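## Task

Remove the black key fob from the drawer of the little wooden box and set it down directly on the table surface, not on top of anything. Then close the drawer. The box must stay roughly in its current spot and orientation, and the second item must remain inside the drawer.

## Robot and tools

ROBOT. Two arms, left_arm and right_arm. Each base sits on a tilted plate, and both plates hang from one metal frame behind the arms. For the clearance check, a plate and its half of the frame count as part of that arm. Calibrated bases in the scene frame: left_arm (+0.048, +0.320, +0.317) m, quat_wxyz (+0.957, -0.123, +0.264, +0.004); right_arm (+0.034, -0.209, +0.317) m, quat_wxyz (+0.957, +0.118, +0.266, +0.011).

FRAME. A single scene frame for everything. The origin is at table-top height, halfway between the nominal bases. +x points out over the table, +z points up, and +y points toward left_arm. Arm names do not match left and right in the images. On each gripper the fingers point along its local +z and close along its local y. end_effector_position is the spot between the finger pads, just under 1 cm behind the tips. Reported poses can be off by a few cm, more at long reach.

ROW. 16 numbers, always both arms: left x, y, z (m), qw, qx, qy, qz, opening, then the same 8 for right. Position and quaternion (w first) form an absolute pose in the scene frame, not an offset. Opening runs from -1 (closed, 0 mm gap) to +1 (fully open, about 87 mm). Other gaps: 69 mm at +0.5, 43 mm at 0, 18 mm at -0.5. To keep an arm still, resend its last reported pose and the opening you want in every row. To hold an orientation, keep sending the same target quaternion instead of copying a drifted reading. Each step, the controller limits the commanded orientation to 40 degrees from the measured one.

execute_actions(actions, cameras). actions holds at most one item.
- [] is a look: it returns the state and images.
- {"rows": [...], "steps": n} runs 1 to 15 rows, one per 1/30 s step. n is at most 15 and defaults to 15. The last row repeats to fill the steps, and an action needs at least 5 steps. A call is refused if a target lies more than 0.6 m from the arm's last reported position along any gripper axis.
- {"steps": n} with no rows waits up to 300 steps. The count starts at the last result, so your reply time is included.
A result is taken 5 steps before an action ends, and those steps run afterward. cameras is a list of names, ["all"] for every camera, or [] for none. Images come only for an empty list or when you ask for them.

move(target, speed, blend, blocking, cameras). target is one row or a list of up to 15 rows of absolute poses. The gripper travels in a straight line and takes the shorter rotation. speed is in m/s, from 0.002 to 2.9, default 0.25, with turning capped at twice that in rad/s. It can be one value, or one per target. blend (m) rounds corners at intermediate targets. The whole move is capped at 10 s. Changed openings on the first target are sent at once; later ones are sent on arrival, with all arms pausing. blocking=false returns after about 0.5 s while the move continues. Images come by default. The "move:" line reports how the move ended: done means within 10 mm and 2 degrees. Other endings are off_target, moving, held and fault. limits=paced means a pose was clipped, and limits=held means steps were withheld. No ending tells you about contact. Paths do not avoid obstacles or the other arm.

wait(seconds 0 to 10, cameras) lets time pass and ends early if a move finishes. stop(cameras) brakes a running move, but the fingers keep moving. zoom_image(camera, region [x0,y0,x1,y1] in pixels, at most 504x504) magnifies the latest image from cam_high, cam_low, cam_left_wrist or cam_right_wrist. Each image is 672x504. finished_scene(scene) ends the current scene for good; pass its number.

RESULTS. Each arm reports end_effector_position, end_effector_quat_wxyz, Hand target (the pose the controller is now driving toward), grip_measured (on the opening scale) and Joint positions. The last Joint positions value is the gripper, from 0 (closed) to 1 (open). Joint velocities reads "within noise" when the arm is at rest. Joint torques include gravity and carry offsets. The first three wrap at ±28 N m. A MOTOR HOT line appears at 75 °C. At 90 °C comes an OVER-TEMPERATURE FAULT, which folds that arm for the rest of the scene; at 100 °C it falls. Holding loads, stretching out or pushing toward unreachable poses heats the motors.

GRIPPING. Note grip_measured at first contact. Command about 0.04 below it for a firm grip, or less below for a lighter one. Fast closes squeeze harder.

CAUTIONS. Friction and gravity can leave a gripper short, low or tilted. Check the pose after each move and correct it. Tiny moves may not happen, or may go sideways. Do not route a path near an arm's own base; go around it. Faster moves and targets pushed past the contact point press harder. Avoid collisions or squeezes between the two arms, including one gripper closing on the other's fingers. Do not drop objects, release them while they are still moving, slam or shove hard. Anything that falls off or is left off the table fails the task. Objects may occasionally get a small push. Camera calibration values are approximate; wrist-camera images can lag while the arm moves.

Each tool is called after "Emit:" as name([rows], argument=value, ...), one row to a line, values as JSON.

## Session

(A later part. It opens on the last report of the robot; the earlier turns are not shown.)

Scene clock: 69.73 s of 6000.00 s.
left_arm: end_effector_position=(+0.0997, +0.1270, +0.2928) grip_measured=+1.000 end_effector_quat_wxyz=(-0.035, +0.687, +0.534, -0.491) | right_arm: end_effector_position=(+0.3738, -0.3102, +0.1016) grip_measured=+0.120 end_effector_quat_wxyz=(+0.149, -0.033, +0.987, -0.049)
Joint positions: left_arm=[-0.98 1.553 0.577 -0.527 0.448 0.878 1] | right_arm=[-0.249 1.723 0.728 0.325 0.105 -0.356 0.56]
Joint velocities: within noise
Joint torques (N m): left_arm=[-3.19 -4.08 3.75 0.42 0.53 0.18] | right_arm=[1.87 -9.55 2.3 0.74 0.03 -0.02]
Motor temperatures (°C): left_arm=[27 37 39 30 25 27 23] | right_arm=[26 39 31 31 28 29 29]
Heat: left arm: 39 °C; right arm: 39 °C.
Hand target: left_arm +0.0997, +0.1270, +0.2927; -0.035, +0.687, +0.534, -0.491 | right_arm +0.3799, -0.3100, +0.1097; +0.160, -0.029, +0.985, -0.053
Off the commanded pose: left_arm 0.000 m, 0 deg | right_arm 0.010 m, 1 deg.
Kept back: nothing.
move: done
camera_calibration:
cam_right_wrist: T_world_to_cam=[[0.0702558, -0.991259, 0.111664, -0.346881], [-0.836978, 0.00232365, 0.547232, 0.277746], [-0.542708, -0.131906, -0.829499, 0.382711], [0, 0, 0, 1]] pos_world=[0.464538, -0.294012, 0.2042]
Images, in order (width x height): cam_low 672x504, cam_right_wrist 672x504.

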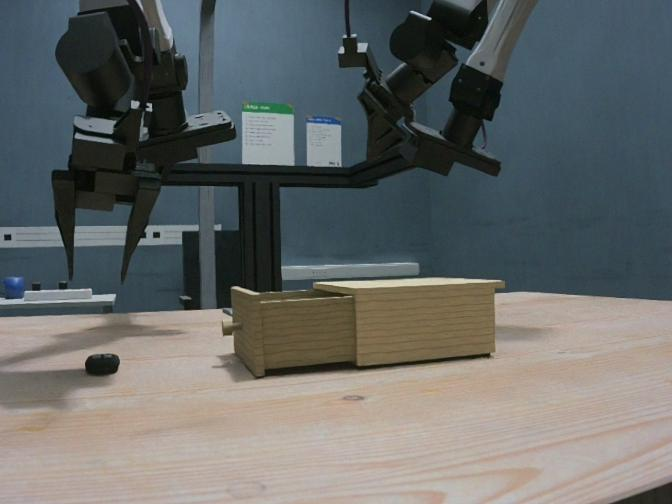

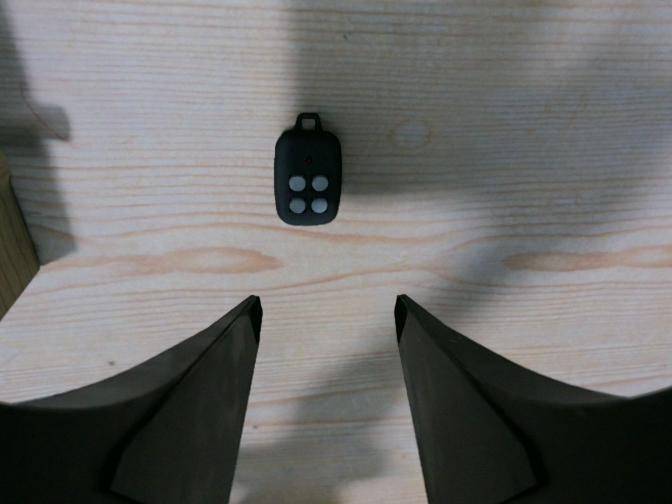

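Emit:
move([
  [0.0997, 0.1270, 0.2928, -0.035, 0.687, 0.534, -0.491, 1, 0.408, -0.218, 0.095, 0.1600, 0, 0.9871, 0, -1],
  [0.0997, 0.1270, 0.2928, -0.035, 0.687, 0.534, -0.491, 1, 0.410, -0.215, 0.034, 0.1600, 0, 0.9871, 0, -1],
], speed=[0.2, 0.15], blend=[0.02, 0], cameras=["cam_low", "cam_right_wrist"])

Emit:
zoom_image(camera="cam_low", region=[80, 150, 400, 400])

Scene clock: 71.50 s of 6000.00 s.
left_arm: end_effector_position=(+0.0997, +0.1270, +0.2928) grip_measured=+1.000 end_effector_quat_wxyz=(-0.035, +0.687, +0.534, -0.491) | right_arm: end_effector_position=(+0.4053, -0.2115, +0.0383) grip_measured=-0.973 end_effector_quat_wxyz=(+0.152, -0.009, +0.988, +0.004)
Joint positions: left_arm=[-0.98 1.553 0.577 -0.527 0.448 0.878 1] | right_arm=[-0.031 2.056 0.922 0.426 0.176 -0.15 0.013]
Joint velocities: within noise
Joint torques (N m): left_arm=[-3.23 -4.1 3.74 0.42 0.53 0.17] | right_arm=[1.78 -6.72 3.11 0.93 -0.02 -0.07]
Motor temperatures (°C): left_arm=[27 37 39 30 25 27 23] | right_arm=[26 39 31 31 28 29 29]
Heat: left arm: 39 °C; right arm: 39 °C.
Hand target: left_arm +0.0997, +0.1270, +0.2927; -0.035, +0.687, +0.534, -0.491 | right_arm +0.4100, -0.2151, +0.0343; +0.160, +0.000, +0.987, +0.000
Off the commanded pose: left_arm 0.000 m, 0 deg | right_arm 0.007 m, 1 deg.
Kept back: nothing.
move: done
camera_calibration:
cam_right_wrist: T_world_to_cam=[[0.0397398, -0.99921, -0.000581161, -0.229145], [-0.839786, -0.0337145, 0.541869, 0.33217], [-0.541461, -0.0210457, -0.840463, 0.383639], [0, 0, 0, 1]] pos_world=[0.495783, -0.209691, 0.142309]
Images, in order (width x height): cam_low 672x504, cam_right_wrist 672x504.

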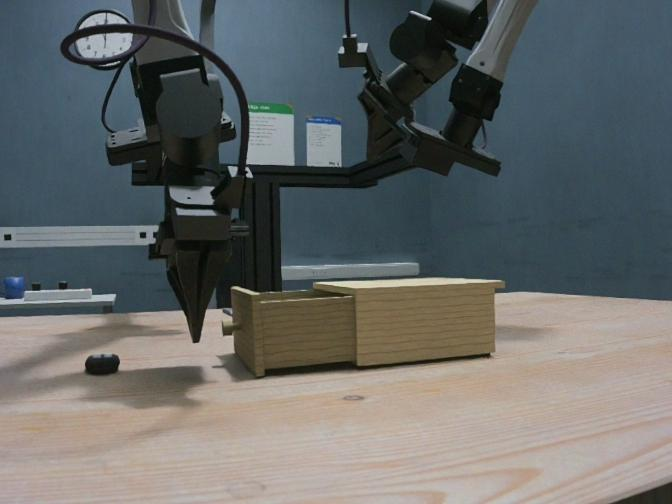

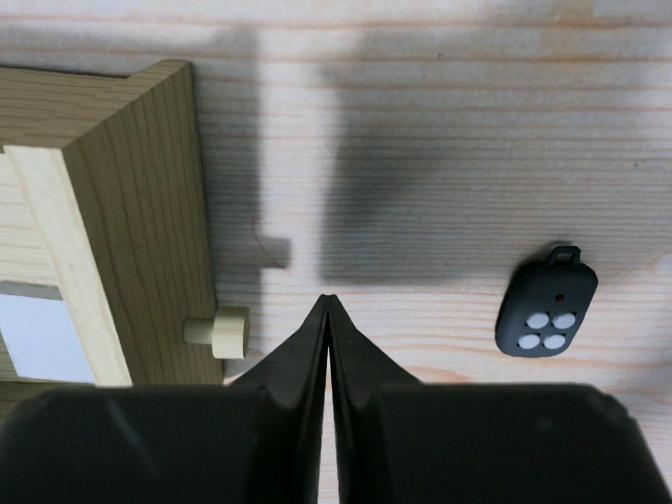

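Scaled by 1.575 from the camera's 672x504 image, which has a finer 960x720 frame.

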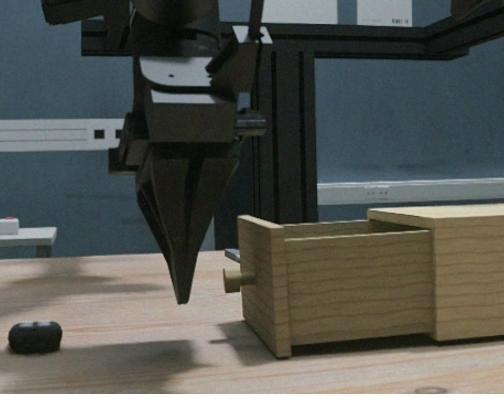

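Emit:
move([
  [0.0997, 0.1270, 0.2928, -0.035, 0.687, 0.534, -0.491, 1, 0.405, -0.198, 0.034, 0.1600, 0, 0.9871, 0, -1],
  [0.0997, 0.1270, 0.2928, -0.035, 0.687, 0.534, -0.491, 1, 0.408, -0.112, 0.034, 0.1600, 0, 0.9871, 0, -1],
], speed=[0.1, 0.1], blend=[0.01, 0], cameras=["cam_low", "cam_right_wrist", "cam_high"])

Emit:
zoom_image(camera="cam_low", region=[180, 150, 540, 400])

Emit:
zoom_image(camera="cam_high", region=[250, 260, 450, 380])

Scene clock: 73.50 s of 6000.00 s.
left_arm: end_effector_position=(+0.0997, +0.1270, +0.2928) grip_measured=+1.000 end_effector_quat_wxyz=(-0.035, +0.687, +0.534, -0.491) | right_arm: end_effector_position=(+0.4073, -0.1431, +0.0382) grip_measured=-0.974 end_effector_quat_wxyz=(+0.157, +0.001, +0.987, -0.046)
Joint positions: left_arm=[-0.98 1.553 0.577 -0.527 0.448 0.878 1] | right_arm=[0.196 2.155 0.992 0.422 0.447 0.008 0.013]
Joint velocities: within noise
Joint torques (N m): left_arm=[-3.25 -4.1 3.79 0.42 0.53 0.18] | right_arm=[7.47 -5.94 3.67 0.82 -0.55 0.2]
Motor temperatures (°C): left_arm=[27 37 39 30 25 27 23] | right_arm=[26 38 31 31 28 29 29]
Heat: left arm: 39 °C; right arm: 38 °C.
Hand target: left_arm +0.0997, +0.1270, +0.2927; -0.035, +0.687, +0.534, -0.491 | right_arm +0.4069, -0.1128, +0.0359; +0.159, +0.000, +0.987, +0.000
Off the commanded pose: left_arm 0.000 m, 0 deg | right_arm 0.031 m, 5 deg.
Kept back: nothing.
move: off_target (right_arm); blend cut to 0.0089 m at target 1
camera_calibration:
cam_right_wrist: T_world_to_cam=[[0.00334005, -0.995516, 0.0945394, -0.149159], [-0.844784, 0.0477793, 0.53297, 0.350274], [-0.535097, -0.0816455, -0.840836, 0.374794], [0, 0, 0, 1]] pos_world=[0.496955, -0.134625, 0.142556]
Images, in order (width x height): cam_high 672x504, cam_low 672x504, cam_right_wrist 672x504.

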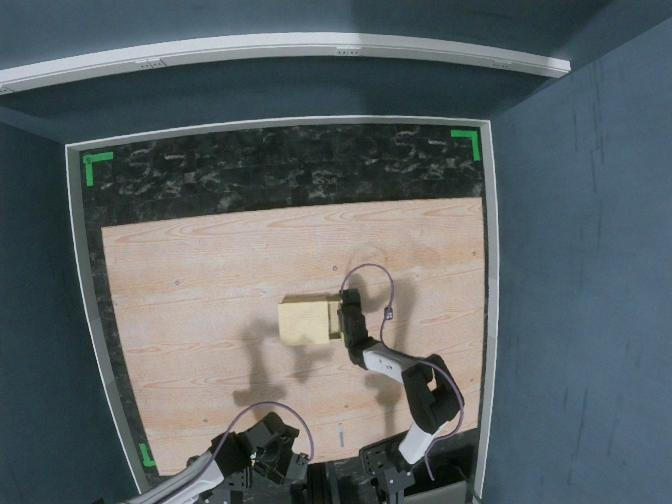

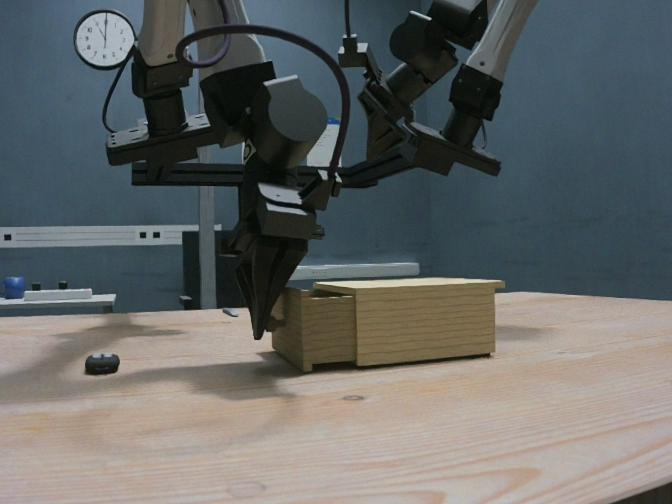

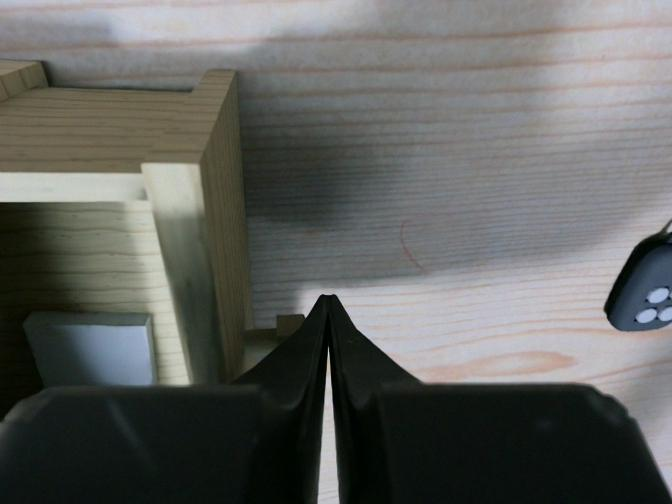

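Scaled by 1.400 from the camera's 672x504 image, which has a finer 960x720 frame.

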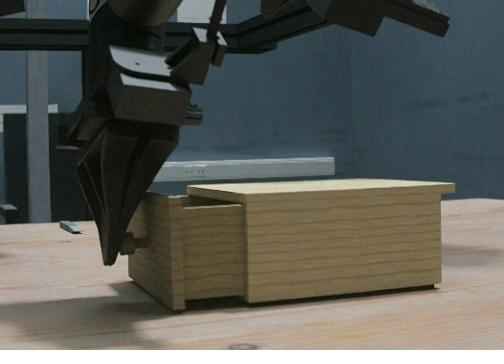

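Scaled by 2.520 from the camera's 672x504 image, which has a finer 960x720 frame.

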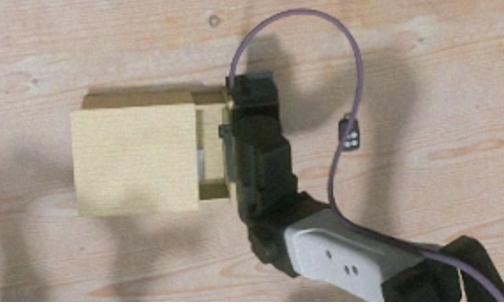

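Emit:
move(target=[0.0997, 0.1270, 0.2928, -0.035, 0.687, 0.534, -0.491, 1, 0.4075, -0.078, 0.033, 0.1600, 0, 0.9871, 0, -1], speed=0.1, cameras=["cam_low", "cam_right_wrist", "cam_high"])

Emit:
zoom_image(camera="cam_low", region=[180, 150, 540, 400])

Emit:
zoom_image(camera="cam_high", region=[250, 260, 450, 380])

Scene clock: 74.73 s of 6000.00 s.
left_arm: end_effector_position=(+0.0997, +0.1270, +0.2928) grip_measured=+1.000 end_effector_quat_wxyz=(-0.035, +0.687, +0.534, -0.491) | right_arm: end_effector_position=(+0.4081, -0.1147, +0.0373) grip_measured=-0.974 end_effector_quat_wxyz=(+0.157, +0.002, +0.986, -0.054)
Joint positions: left_arm=[-0.98 1.553 0.577 -0.527 0.448 0.878 1] | right_arm=[0.271 2.203 1.048 0.387 0.519 0.065 0.013]
Joint velocities: within noise
Joint torques (N m): left_arm=[-3.22 -4.03 3.74 0.42 0.53 0.18] | right_arm=[8.55 -5.98 4.11 0.79 -0.69 0.25]
Motor temperatures (°C): left_arm=[27 37 39 29 25 27 23] | right_arm=[26 38 31 31 28 29 29]
Heat: left arm: 39 °C; right arm: 38 °C.
Hand target: left_arm +0.0997, +0.1270, +0.2927; -0.035, +0.687, +0.534, -0.491 | right_arm +0.4059, -0.0792, +0.0355; +0.159, -0.001, +0.987, -0.001
Off the commanded pose: left_arm 0.000 m, 0 deg | right_arm 0.037 m, 6 deg.
Kept back: nothing.
move: off_target (right_arm)
camera_calibration:
cam_right_wrist: T_world_to_cam=[[0.0000410805, -0.993835, 0.110873, -0.119938], [-0.844965, 0.0592625, 0.531528, 0.351522], [-0.534821, -0.0937053, -0.839753, 0.375325], [0, 0, 0, 1]] pos_world=[0.497761, -0.104861, 0.141634]
Images, in order (width x height): cam_high 672x504, cam_low 672x504, cam_right_wrist 672x504.

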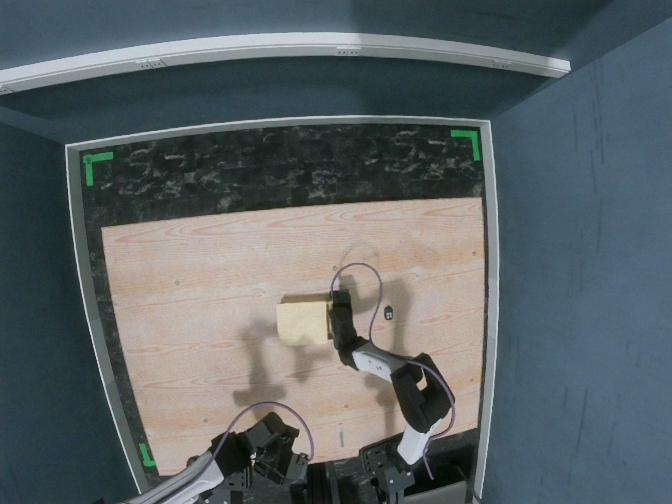

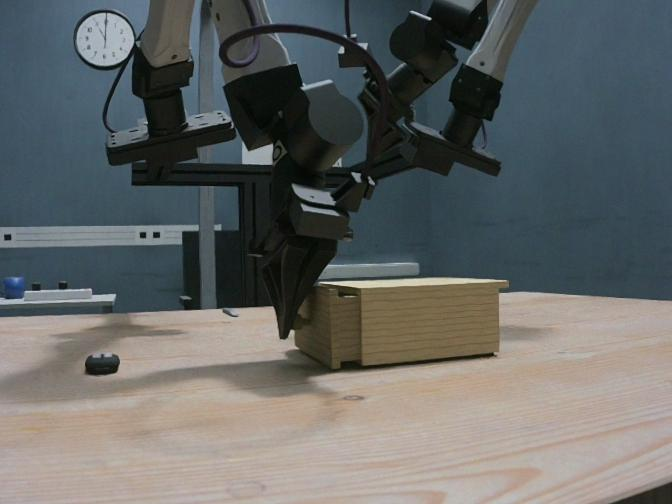

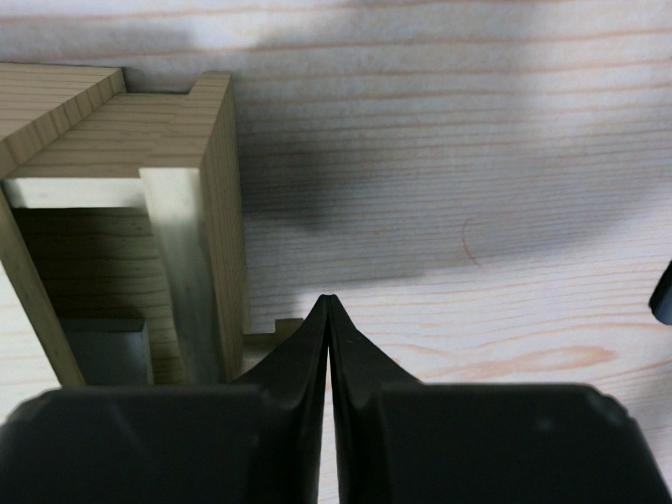

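Scaled by 1.400 from the camera's 672x504 image, which has a finer 960x720 frame.

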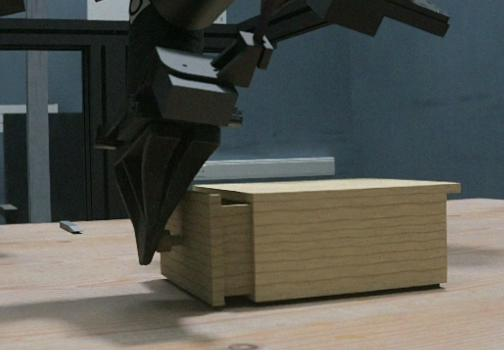

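Scaled by 2.520 from the camera's 672x504 image, which has a finer 960x720 frame.

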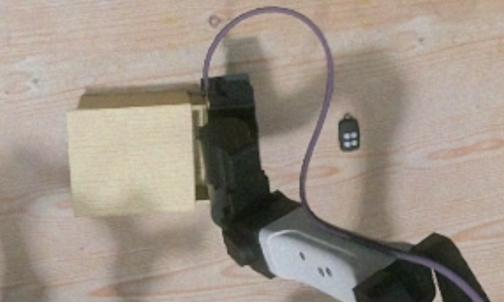

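Emit:
move(target=[0.0997, 0.1270, 0.2928, -0.035, 0.687, 0.534, -0.491, 1, 0.4075, -0.060, 0.033, 0.1600, 0, 0.9871, 0, -1], speed=0.06, cameras=["cam_low", "cam_right_wrist", "cam_high"])

Emit:
zoom_image(camera="cam_low", region=[180, 150, 540, 400])

Emit:
zoom_image(camera="cam_high", region=[250, 260, 450, 380])

Scene clock: 75.93 s of 6000.00 s.
left_arm: end_effector_position=(+0.0997, +0.1270, +0.2928) grip_measured=+1.000 end_effector_quat_wxyz=(-0.035, +0.687, +0.534, -0.491) | right_arm: end_effector_position=(+0.4068, -0.0997, +0.0365) grip_measured=-0.974 end_effector_quat_wxyz=(+0.154, +0.001, +0.986, -0.057)
Joint positions: left_arm=[-0.98 1.553 0.577 -0.527 0.448 0.878 1] | right_arm=[0.308 2.23 1.083 0.356 0.551 0.097 0.013]
Joint velocities: within noise
Joint torques (N m): left_arm=[-3.19 -4.05 3.79 0.43 0.53 0.18] | right_arm=[9.21 -6.17 4.23 0.82 -0.76 0.3]
Motor temperatures (°C): left_arm=[27 37 39 29 25 27 23] | right_arm=[26 38 31 31 28 29 29]
Heat: left arm: 39 °C; right arm: 38 °C.
Hand target: left_arm +0.0997, +0.1270, +0.2927; -0.035, +0.687, +0.534, -0.491 | right_arm +0.4058, -0.0615, +0.0359; +0.159, -0.001, +0.987, -0.001
Off the commanded pose: left_arm 0.000 m, 0 deg | right_arm 0.040 m, 7 deg.
Kept back: nothing.
move: off_target (right_arm)
camera_calibration:
cam_right_wrist: T_world_to_cam=[[0.000424822, -0.993076, 0.117472, -0.105248], [-0.841637, 0.0630852, 0.536347, 0.348818], [-0.540044, -0.099097, -0.835782, 0.37686], [0, 0, 0, 1]] pos_world=[0.497143, -0.0891787, 0.140249]
Images, in order (width x height): cam_high 672x504, cam_low 672x504, cam_right_wrist 672x504.

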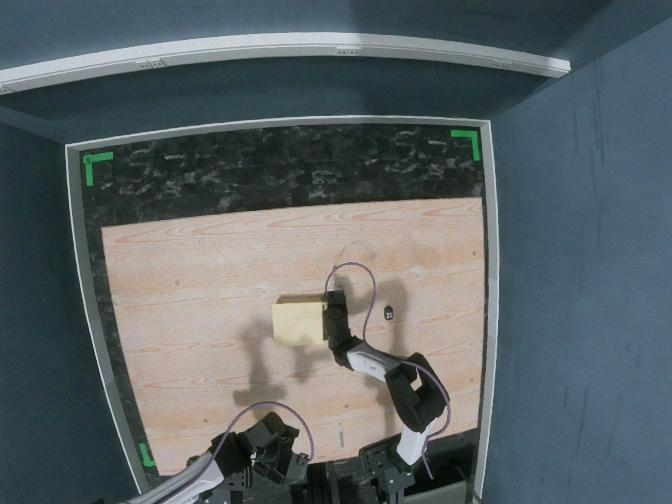

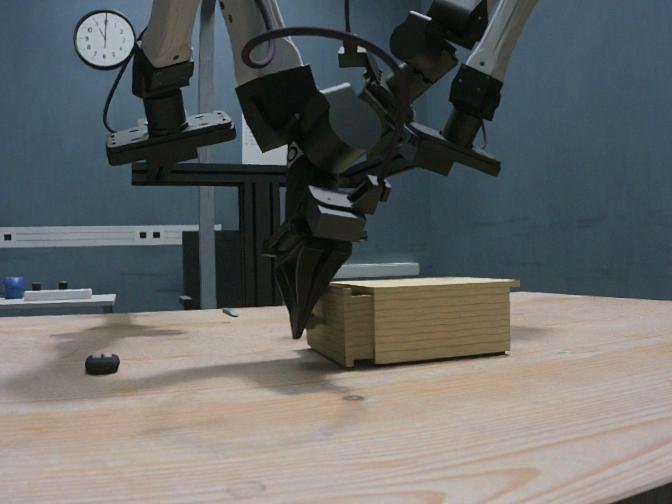

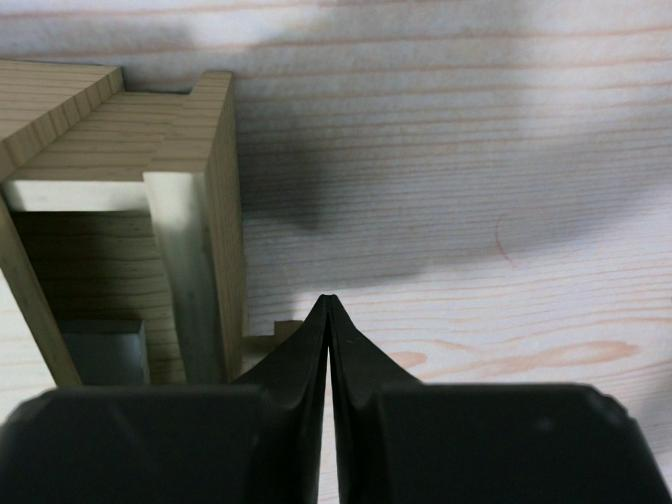

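Scaled by 1.400 from the camera's 672x504 image, which has a finer 960x720 frame.

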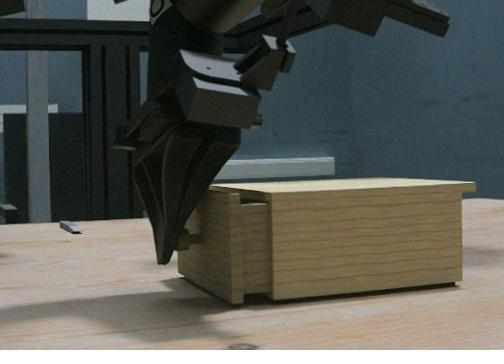

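Scaled by 2.520 from the camera's 672x504 image, which has a finer 960x720 frame.

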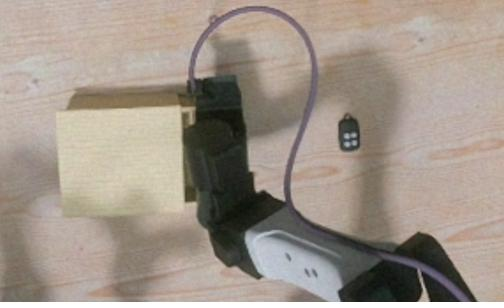

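Emit:
move([
  [0.35, 0.21, 0.20, 0.1351, -0.0236, 0.9758, -0.1703, -1, 0.4075, -0.085, 0.034, 0.1600, 0, 0.9871, 0, -1],
  [0.405, 0.185, 0.060, 0.1351, -0.0236, 0.9758, -0.1703, -1, 0.4075, -0.085, 0.034, 0.1600, 0, 0.9871, 0, -1],
], speed=[0.5, 0.3], blend=[0.03, 0])

Emit:
zoom_image(camera="cam_high", region=[210, 250, 450, 420])

Emit:
zoom_image(camera="cam_low", region=[260, 100, 672, 400])

Scene clock: 81.60 s of 6000.00 s.
left_arm: end_effector_position=(+0.4015, +0.1847, +0.0636) grip_measured=-0.993 end_effector_quat_wxyz=(+0.130, -0.025, +0.977, -0.167) | right_arm: end_effector_position=(+0.4040, -0.1003, +0.0327) grip_measured=-0.974 end_effector_quat_wxyz=(+0.152, -0.001, +0.988, -0.040)
Joint positions: left_arm=[-0.226 2.091 0.921 0.394 -0.044 -0.12 0.003] | right_arm=[0.291 2.23 1.065 0.381 0.504 0.083 0.013]
Joint velocities: within noise
Joint torques (N m): left_arm=[-2.89 -7.77 2.86 1.36 0.3 0.29] | right_arm=[5.33 -8.58 1.65 0.91 -0.68 -0.04]
Motor temperatures (°C): left_arm=[27 38 39 30 25 27 23] | right_arm=[27 38 31 31 28 29 29]
Heat: left arm: 39 °C; right arm: 38 °C.
Hand target: left_arm +0.4049, +0.1850, +0.0601; +0.135, -0.024, +0.976, -0.170 | right_arm +0.4074, -0.0853, +0.0348; +0.160, +0.000, +0.987, -0.001
Off the commanded pose: left_arm 0.005 m, 1 deg | right_arm 0.016 m, 5 deg.
Kept back: nothing.
move: off_target (right_arm)
camera_calibration:
cam_left_wrist: T_world_to_cam=[[0.00536541, -0.947491, 0.319736, 0.150545], [-0.834594, 0.171885, 0.523362, 0.294699], [-0.550839, -0.269658, -0.789848, 0.462082], [0, 0, 0, 1]] pos_world=[0.499679, 0.216589, 0.162605]
cam_right_wrist: T_world_to_cam=[[0.0107547, -0.996408, 0.0839967, -0.108863], [-0.840179, 0.0365439, 0.541076, 0.345061], [-0.542202, -0.0763914, -0.836769, 0.375206], [0, 0, 0, 1]] pos_world=[0.494522, -0.0924194, 0.136401]

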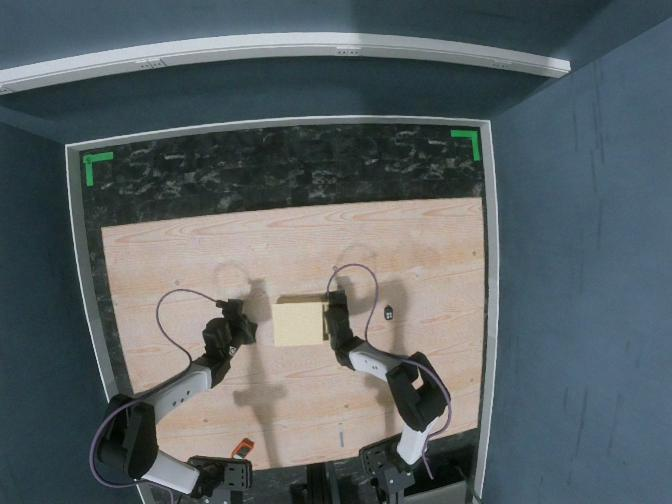

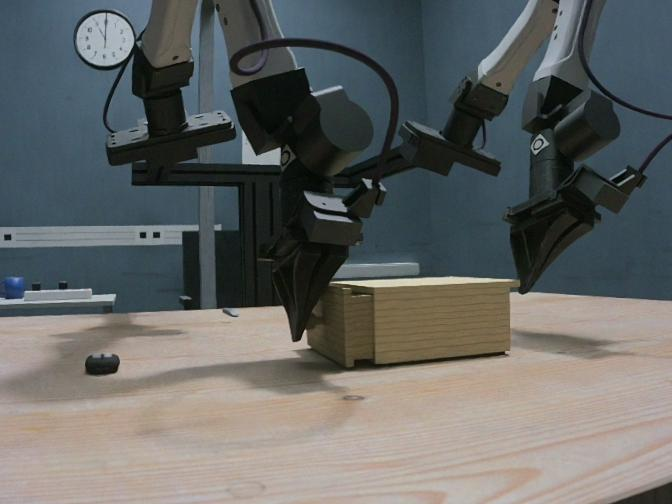

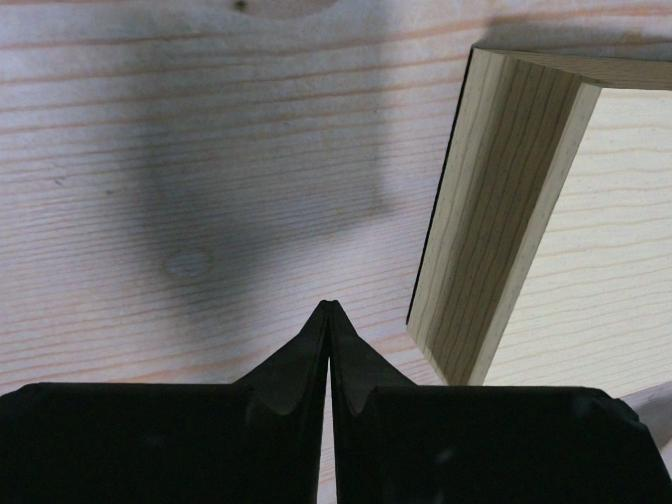

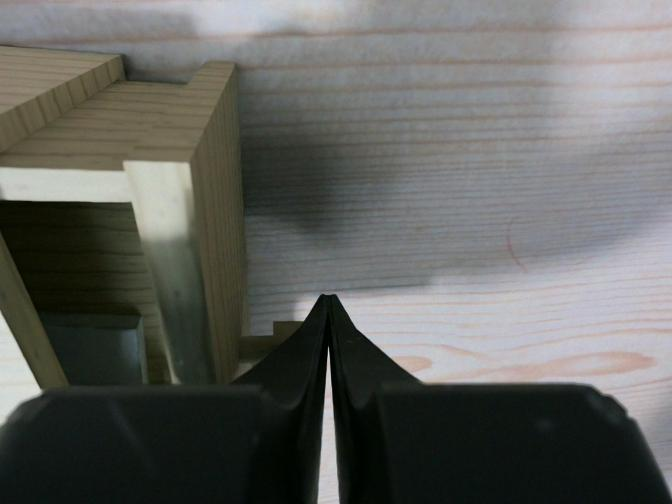

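Scaled by 2.100 from the camera's 672x504 image, which has a finer 960x720 frame.

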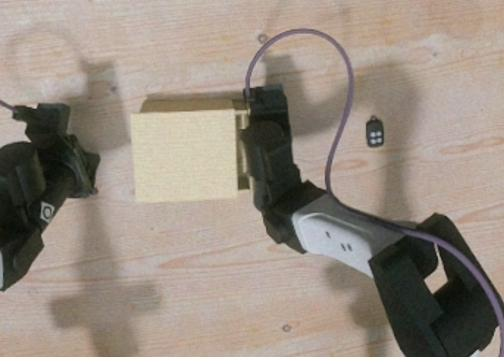

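Scaled by 1.223 from the camera's 672x504 image, which has a finer 960x720 frame.

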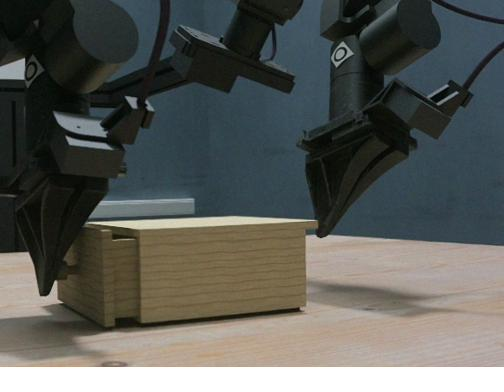

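Emit:
move([
  [0.4050, 0.125, 0.060, 0.1351, -0.0236, 0.9758, -0.1703, -1, 0.4075, -0.085, 0.034, 0.1600, 0, 0.9871, 0, -1],
  [0.4050, 0.090, 0.060, 0.1351, -0.0236, 0.9758, -0.1703, -1, 0.4075, -0.060, 0.034, 0.1600, 0, 0.9871, 0, -1],
], speed=[0.2, 0.06])

Emit:
zoom_image(camera="cam_high", region=[210, 250, 450, 420])

Emit:
zoom_image(camera="cam_low", region=[260, 100, 672, 400])

Scene clock: 83.87 s of 6000.00 s.
left_arm: end_effector_position=(+0.4080, +0.1249, +0.0559) grip_measured=-0.993 end_effector_quat_wxyz=(+0.138, -0.024, +0.983, -0.120) | right_arm: end_effector_position=(+0.4044, -0.0966, +0.0346) grip_measured=-0.974 end_effector_quat_wxyz=(+0.151, +0.002, +0.987, -0.050)
Joint positions: left_arm=[-0.407 2.226 1.071 0.358 -0.266 -0.234 0.003] | right_arm=[0.308 2.236 1.083 0.355 0.536 0.104 0.013]
Joint velocities: within noise
Joint torques (N m): left_arm=[-8.49 -7.31 4.12 1.4 0.77 -0.21] | right_arm=[9.26 -6.56 4.16 0.81 -0.54 0.17]
Motor temperatures (°C): left_arm=[27 39 38 30 25 27 23] | right_arm=[27 38 31 31 28 29 29]
Heat: left arm: 39 °C; right arm: 38 °C.
Hand target: left_arm +0.4037, +0.0918, +0.0619; +0.134, -0.023, +0.976, -0.169 | right_arm +0.4062, -0.0612, +0.0362; +0.159, +0.000, +0.987, +0.000
Off the commanded pose: left_arm 0.035 m, 6 deg | right_arm 0.037 m, 6 deg.
Kept back: nothing.
move: off_target (left_arm, right_arm)
camera_calibration:
cam_left_wrist: T_world_to_cam=[[0.0148895, -0.973077, 0.229997, 0.100692], [-0.842448, 0.111689, 0.527074, 0.324975], [-0.538572, -0.201608, -0.818104, 0.431526], [0, 0, 0, 1]] pos_world=[0.504683, 0.148684, 0.158588]
cam_right_wrist: T_world_to_cam=[[0.00135959, -0.994783, 0.102003, -0.101907], [-0.8381, 0.0545106, 0.542786, 0.345118], [-0.545515, -0.0862266, -0.833654, 0.37752], [0, 0, 0, 1]] pos_world=[0.495325, -0.0876354, 0.13779]

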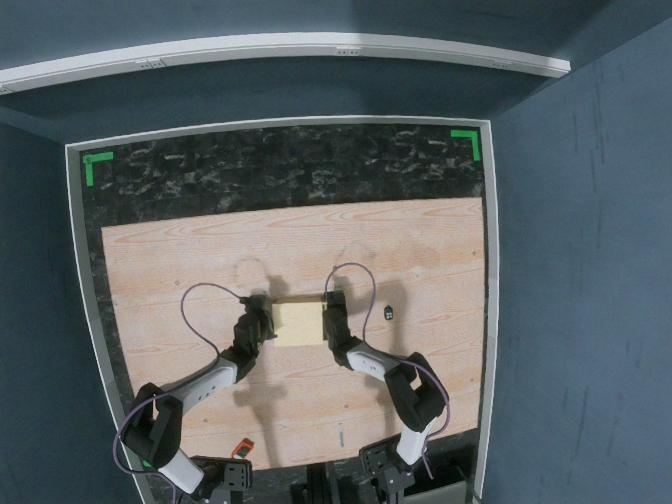

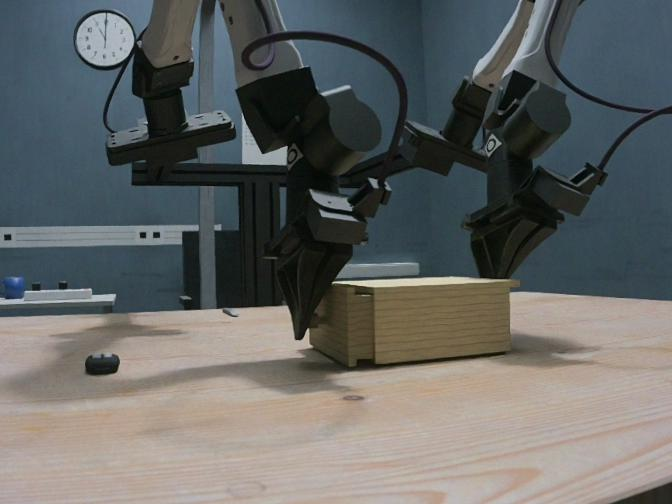

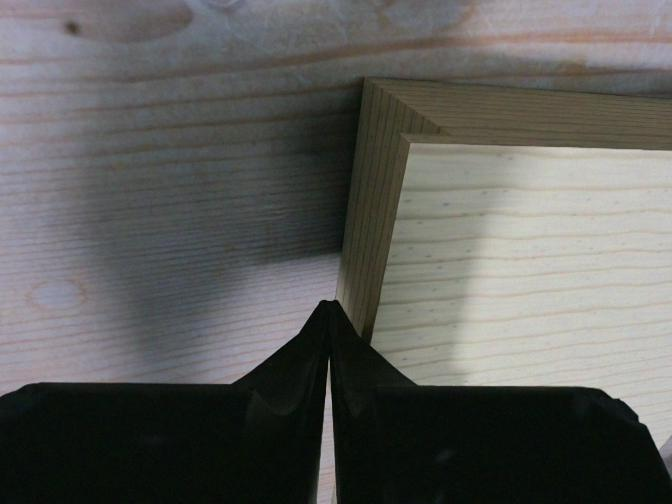

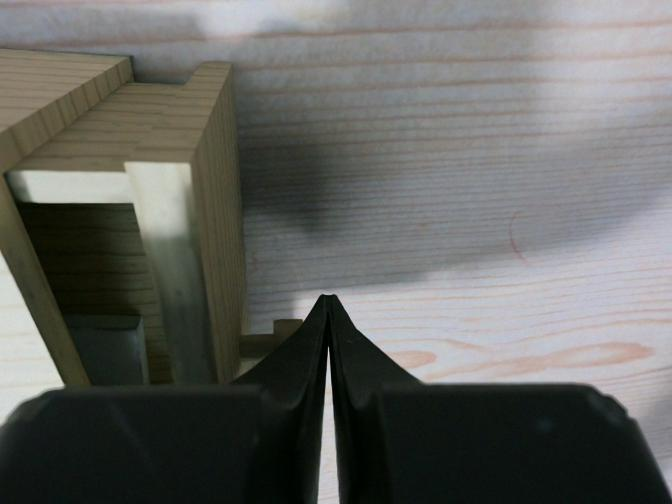

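Scaled by 2.100 from the camera's 672x504 image, which has a finer 960x720 frame.

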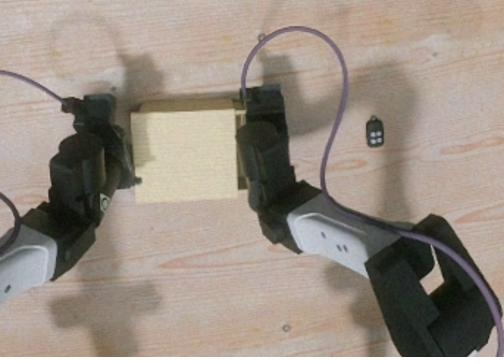

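Scaled by 1.223 from the camera's 672x504 image, which has a finer 960x720 frame.

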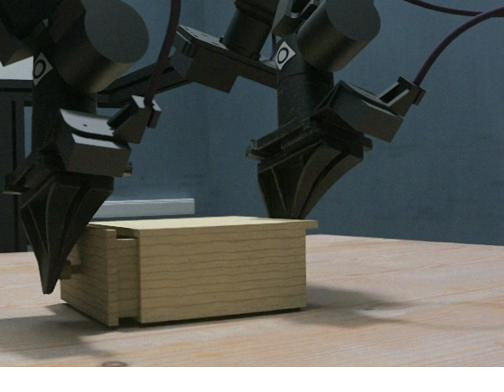

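Emit:
move(target=[0.4050, 0.075, 0.060, 0.1351, -0.0236, 0.9758, -0.1703, -1, 0.4075, -0.035, 0.034, 0.1600, 0, 0.9871, 0, -1], speed=0.06)

Emit:
zoom_image(camera="cam_high", region=[210, 250, 450, 420])

Emit:
zoom_image(camera="cam_low", region=[260, 100, 672, 400])

Scene clock: 84.93 s of 6000.00 s.
left_arm: end_effector_position=(+0.4081, +0.1254, +0.0550) grip_measured=-0.993 end_effector_quat_wxyz=(+0.137, -0.023, +0.986, -0.093) | right_arm: end_effector_position=(+0.4054, -0.0767, +0.0358) grip_measured=-0.974 end_effector_quat_wxyz=(+0.151, +0.000, +0.987, -0.060)
Joint positions: left_arm=[-0.428 2.237 1.096 0.324 -0.331 -0.244 0.003] | right_arm=[0.362 2.271 1.138 0.309 0.591 0.143 0.013]
Joint velocities: within noise
Joint torques (N m): left_arm=[-9.58 -6.94 4.44 1.53 1.12 -0.4] | right_arm=[9.77 -6.3 4.81 0.89 -0.68 0.25]
Motor temperatures (°C): left_arm=[27 39 38 30 25 27 23] | right_arm=[27 38 31 31 28 29 29]
Heat: left arm: 39 °C; right arm: 38 °C.
Hand target: left_arm +0.4025, +0.0785, +0.0641; +0.132, -0.022, +0.977, -0.168 | right_arm +0.4057, -0.0366, +0.0372; +0.159, -0.001, +0.987, -0.001
Off the commanded pose: left_arm 0.051 m, 9 deg | right_arm 0.042 m, 7 deg.
Kept back: nothing.
move: off_target (left_arm, right_arm)
camera_calibration:
cam_left_wrist: T_world_to_cam=[[0.0198829, -0.983963, 0.17726, 0.103577], [-0.840755, 0.0794895, 0.535549, 0.328323], [-0.541051, -0.15968, -0.825691, 0.427157], [0, 0, 0, 1]] pos_world=[0.505093, 0.144026, 0.158507]
cam_right_wrist: T_world_to_cam=[[0.00305366, -0.992505, 0.122166, -0.0834879], [-0.838495, 0.0640275, 0.541135, 0.34513], [-0.544901, -0.104088, -0.832015, 0.379113], [0, 0, 0, 1]] pos_world=[0.496224, -0.065499, 0.138865]

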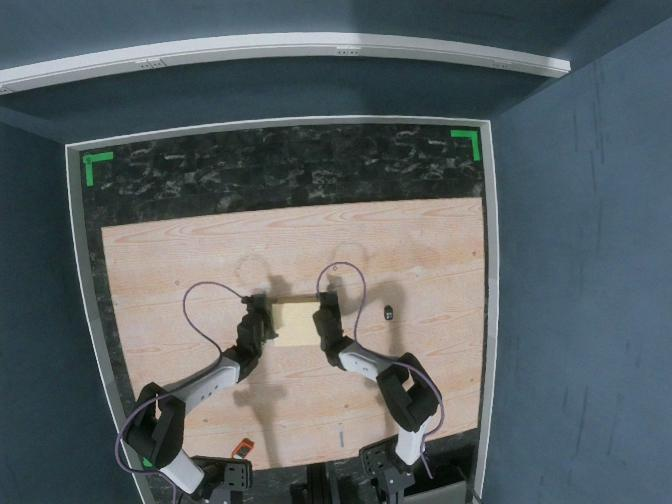

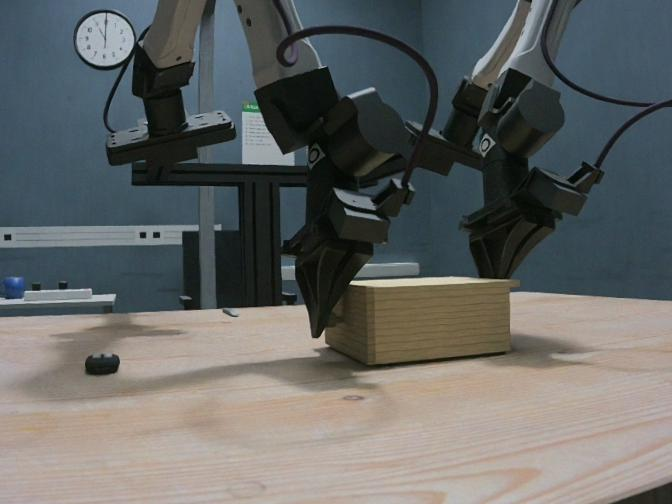

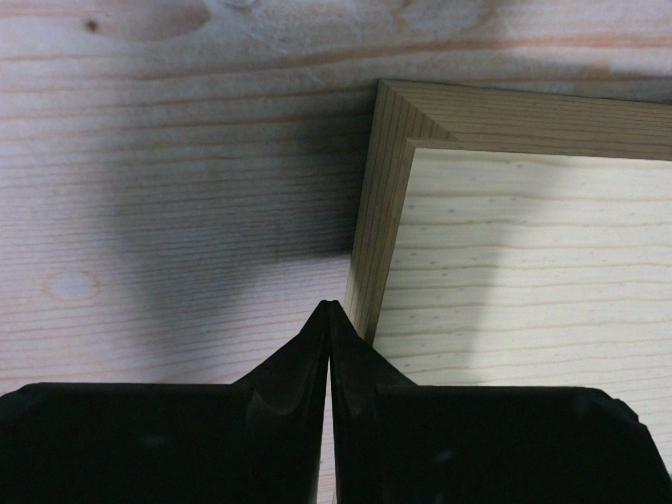

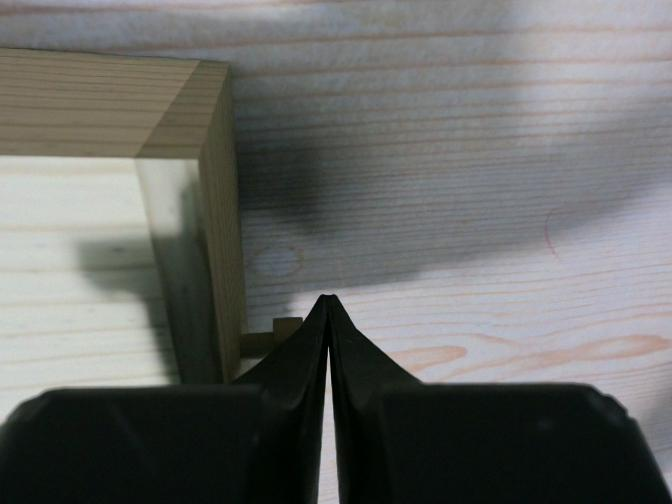

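Scaled by 2.100 from the camera's 672x504 image, which has a finer 960x720 frame.

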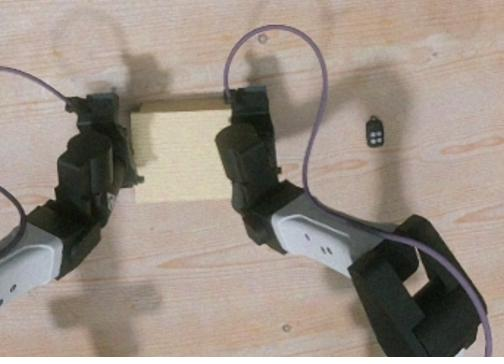

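Scaled by 1.223 from the camera's 672x504 image, which has a finer 960x720 frame.

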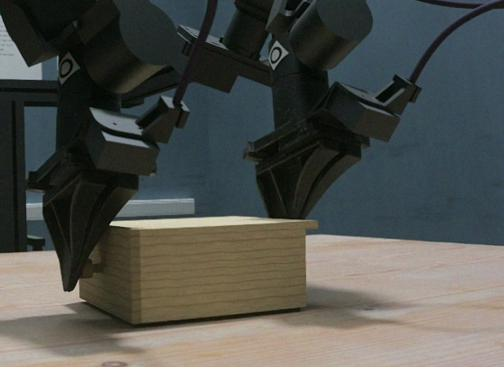

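Emit:
move([
  [0.4050, 0.078, 0.060, 0.1351, -0.0236, 0.9758, -0.1703, -1, 0.4060, -0.110, 0.034, 0.1600, 0, 0.9871, 0, -1],
  [0.4050, 0.072, 0.060, 0.1351, -0.0236, 0.9758, -0.1703, -1, 0.4000, -0.200, 0.060, 0.1600, 0, 0.9871, 0, -1],
], speed=[0.08, 0.15])

Emit:
zoom_image(camera="cam_high", region=[250, 260, 450, 380])

Emit:
zoom_image(camera="cam_low", region=[260, 100, 672, 400])

Scene clock: 87.50 s of 6000.00 s.
left_arm: end_effector_position=(+0.4032, +0.0985, +0.0558) grip_measured=-0.993 end_effector_quat_wxyz=(+0.131, -0.022, +0.983, -0.129) | right_arm: end_effector_position=(+0.3878, -0.1966, +0.0494) grip_measured=-0.974 end_effector_quat_wxyz=(+0.141, -0.001, +0.990, -0.003)
Joint positions: left_arm=[-0.459 2.269 1.121 0.332 -0.281 -0.276 0.003] | right_arm=[0.022 2.017 0.856 0.423 0.234 -0.096 0.013]
Joint velocities: within noise
Joint torques (N m): left_arm=[-7.57 -7.99 4.1 1.5 0.64 -0.09] | right_arm=[2.25 -10.76 1.26 0.77 -0.14 -0.22]
Motor temperatures (°C): left_arm=[28 39 38 30 25 27 23] | right_arm=[27 38 31 31 28 29 29]
Heat: left arm: 39 °C; right arm: 38 °C.
Hand target: left_arm +0.4043, +0.0731, +0.0613; +0.134, -0.023, +0.976, -0.170 | right_arm +0.3999, -0.2000, +0.0597; +0.160, +0.000, +0.987, +0.000
Off the commanded pose: left_arm 0.027 m, 5 deg | right_arm 0.017 m, 2 deg.
Kept back: nothing.
move: off_target (left_arm, right_arm)
camera_calibration:
cam_left_wrist: T_world_to_cam=[[0.0106652, -0.968946, 0.247044, 0.0753618], [-0.834823, 0.127364, 0.535583, 0.318749], [-0.550415, -0.21195, -0.80754, 0.428754], [0, 0, 0, 1]] pos_world=[0.501287, 0.123299, 0.156902]
cam_right_wrist: T_world_to_cam=[[0.0220471, -0.99971, 0.00966081, -0.207357], [-0.827431, -0.0128224, 0.561421, 0.310265], [-0.561134, -0.0203714, -0.827474, 0.390906], [0, 0, 0, 1]] pos_world=[0.480645, -0.195356, 0.151279]

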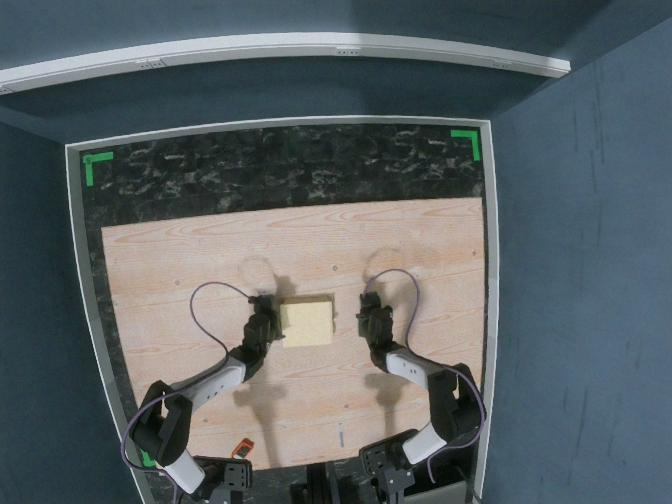

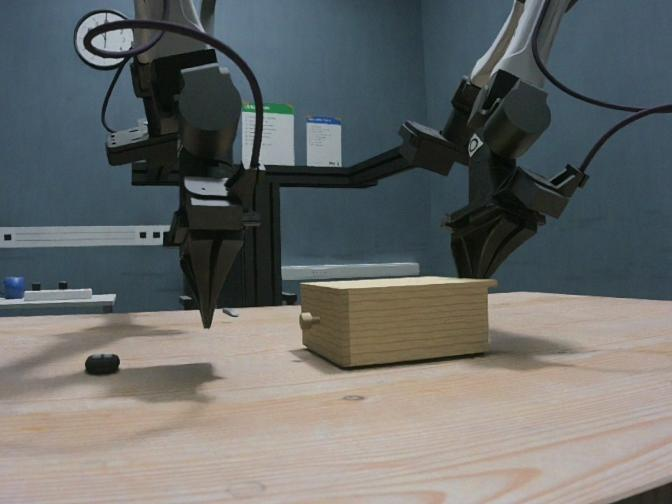

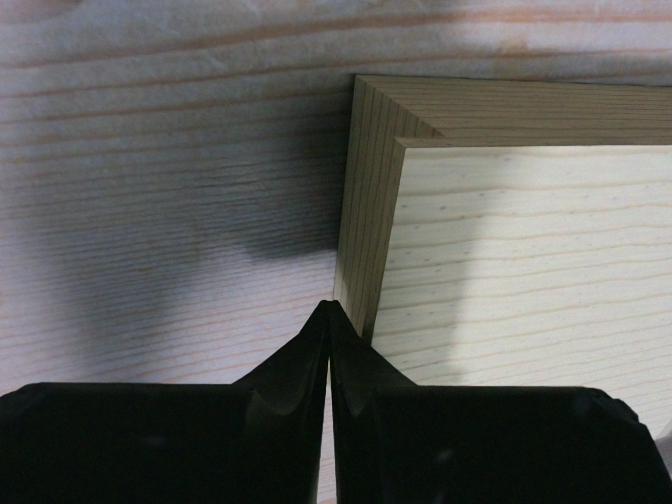

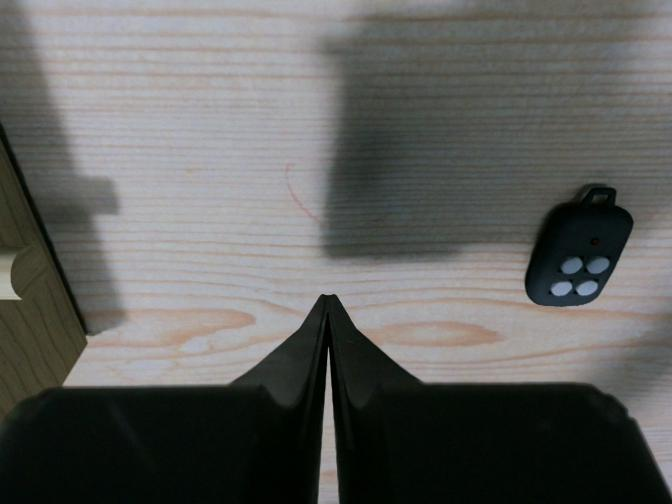

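Scaled by 2.520 from the camera's 672x504 image, which has a finer 960x720 frame.

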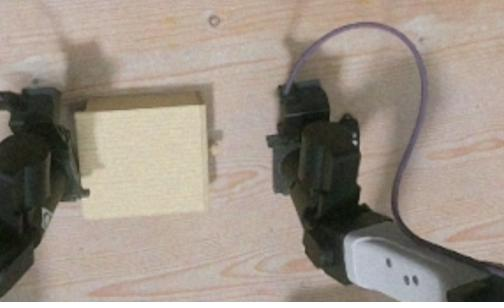

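Scaled by 1.223 from the camera's 672x504 image, which has a finer 960x720 frame.

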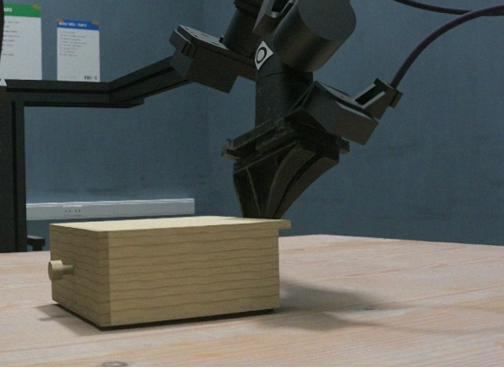

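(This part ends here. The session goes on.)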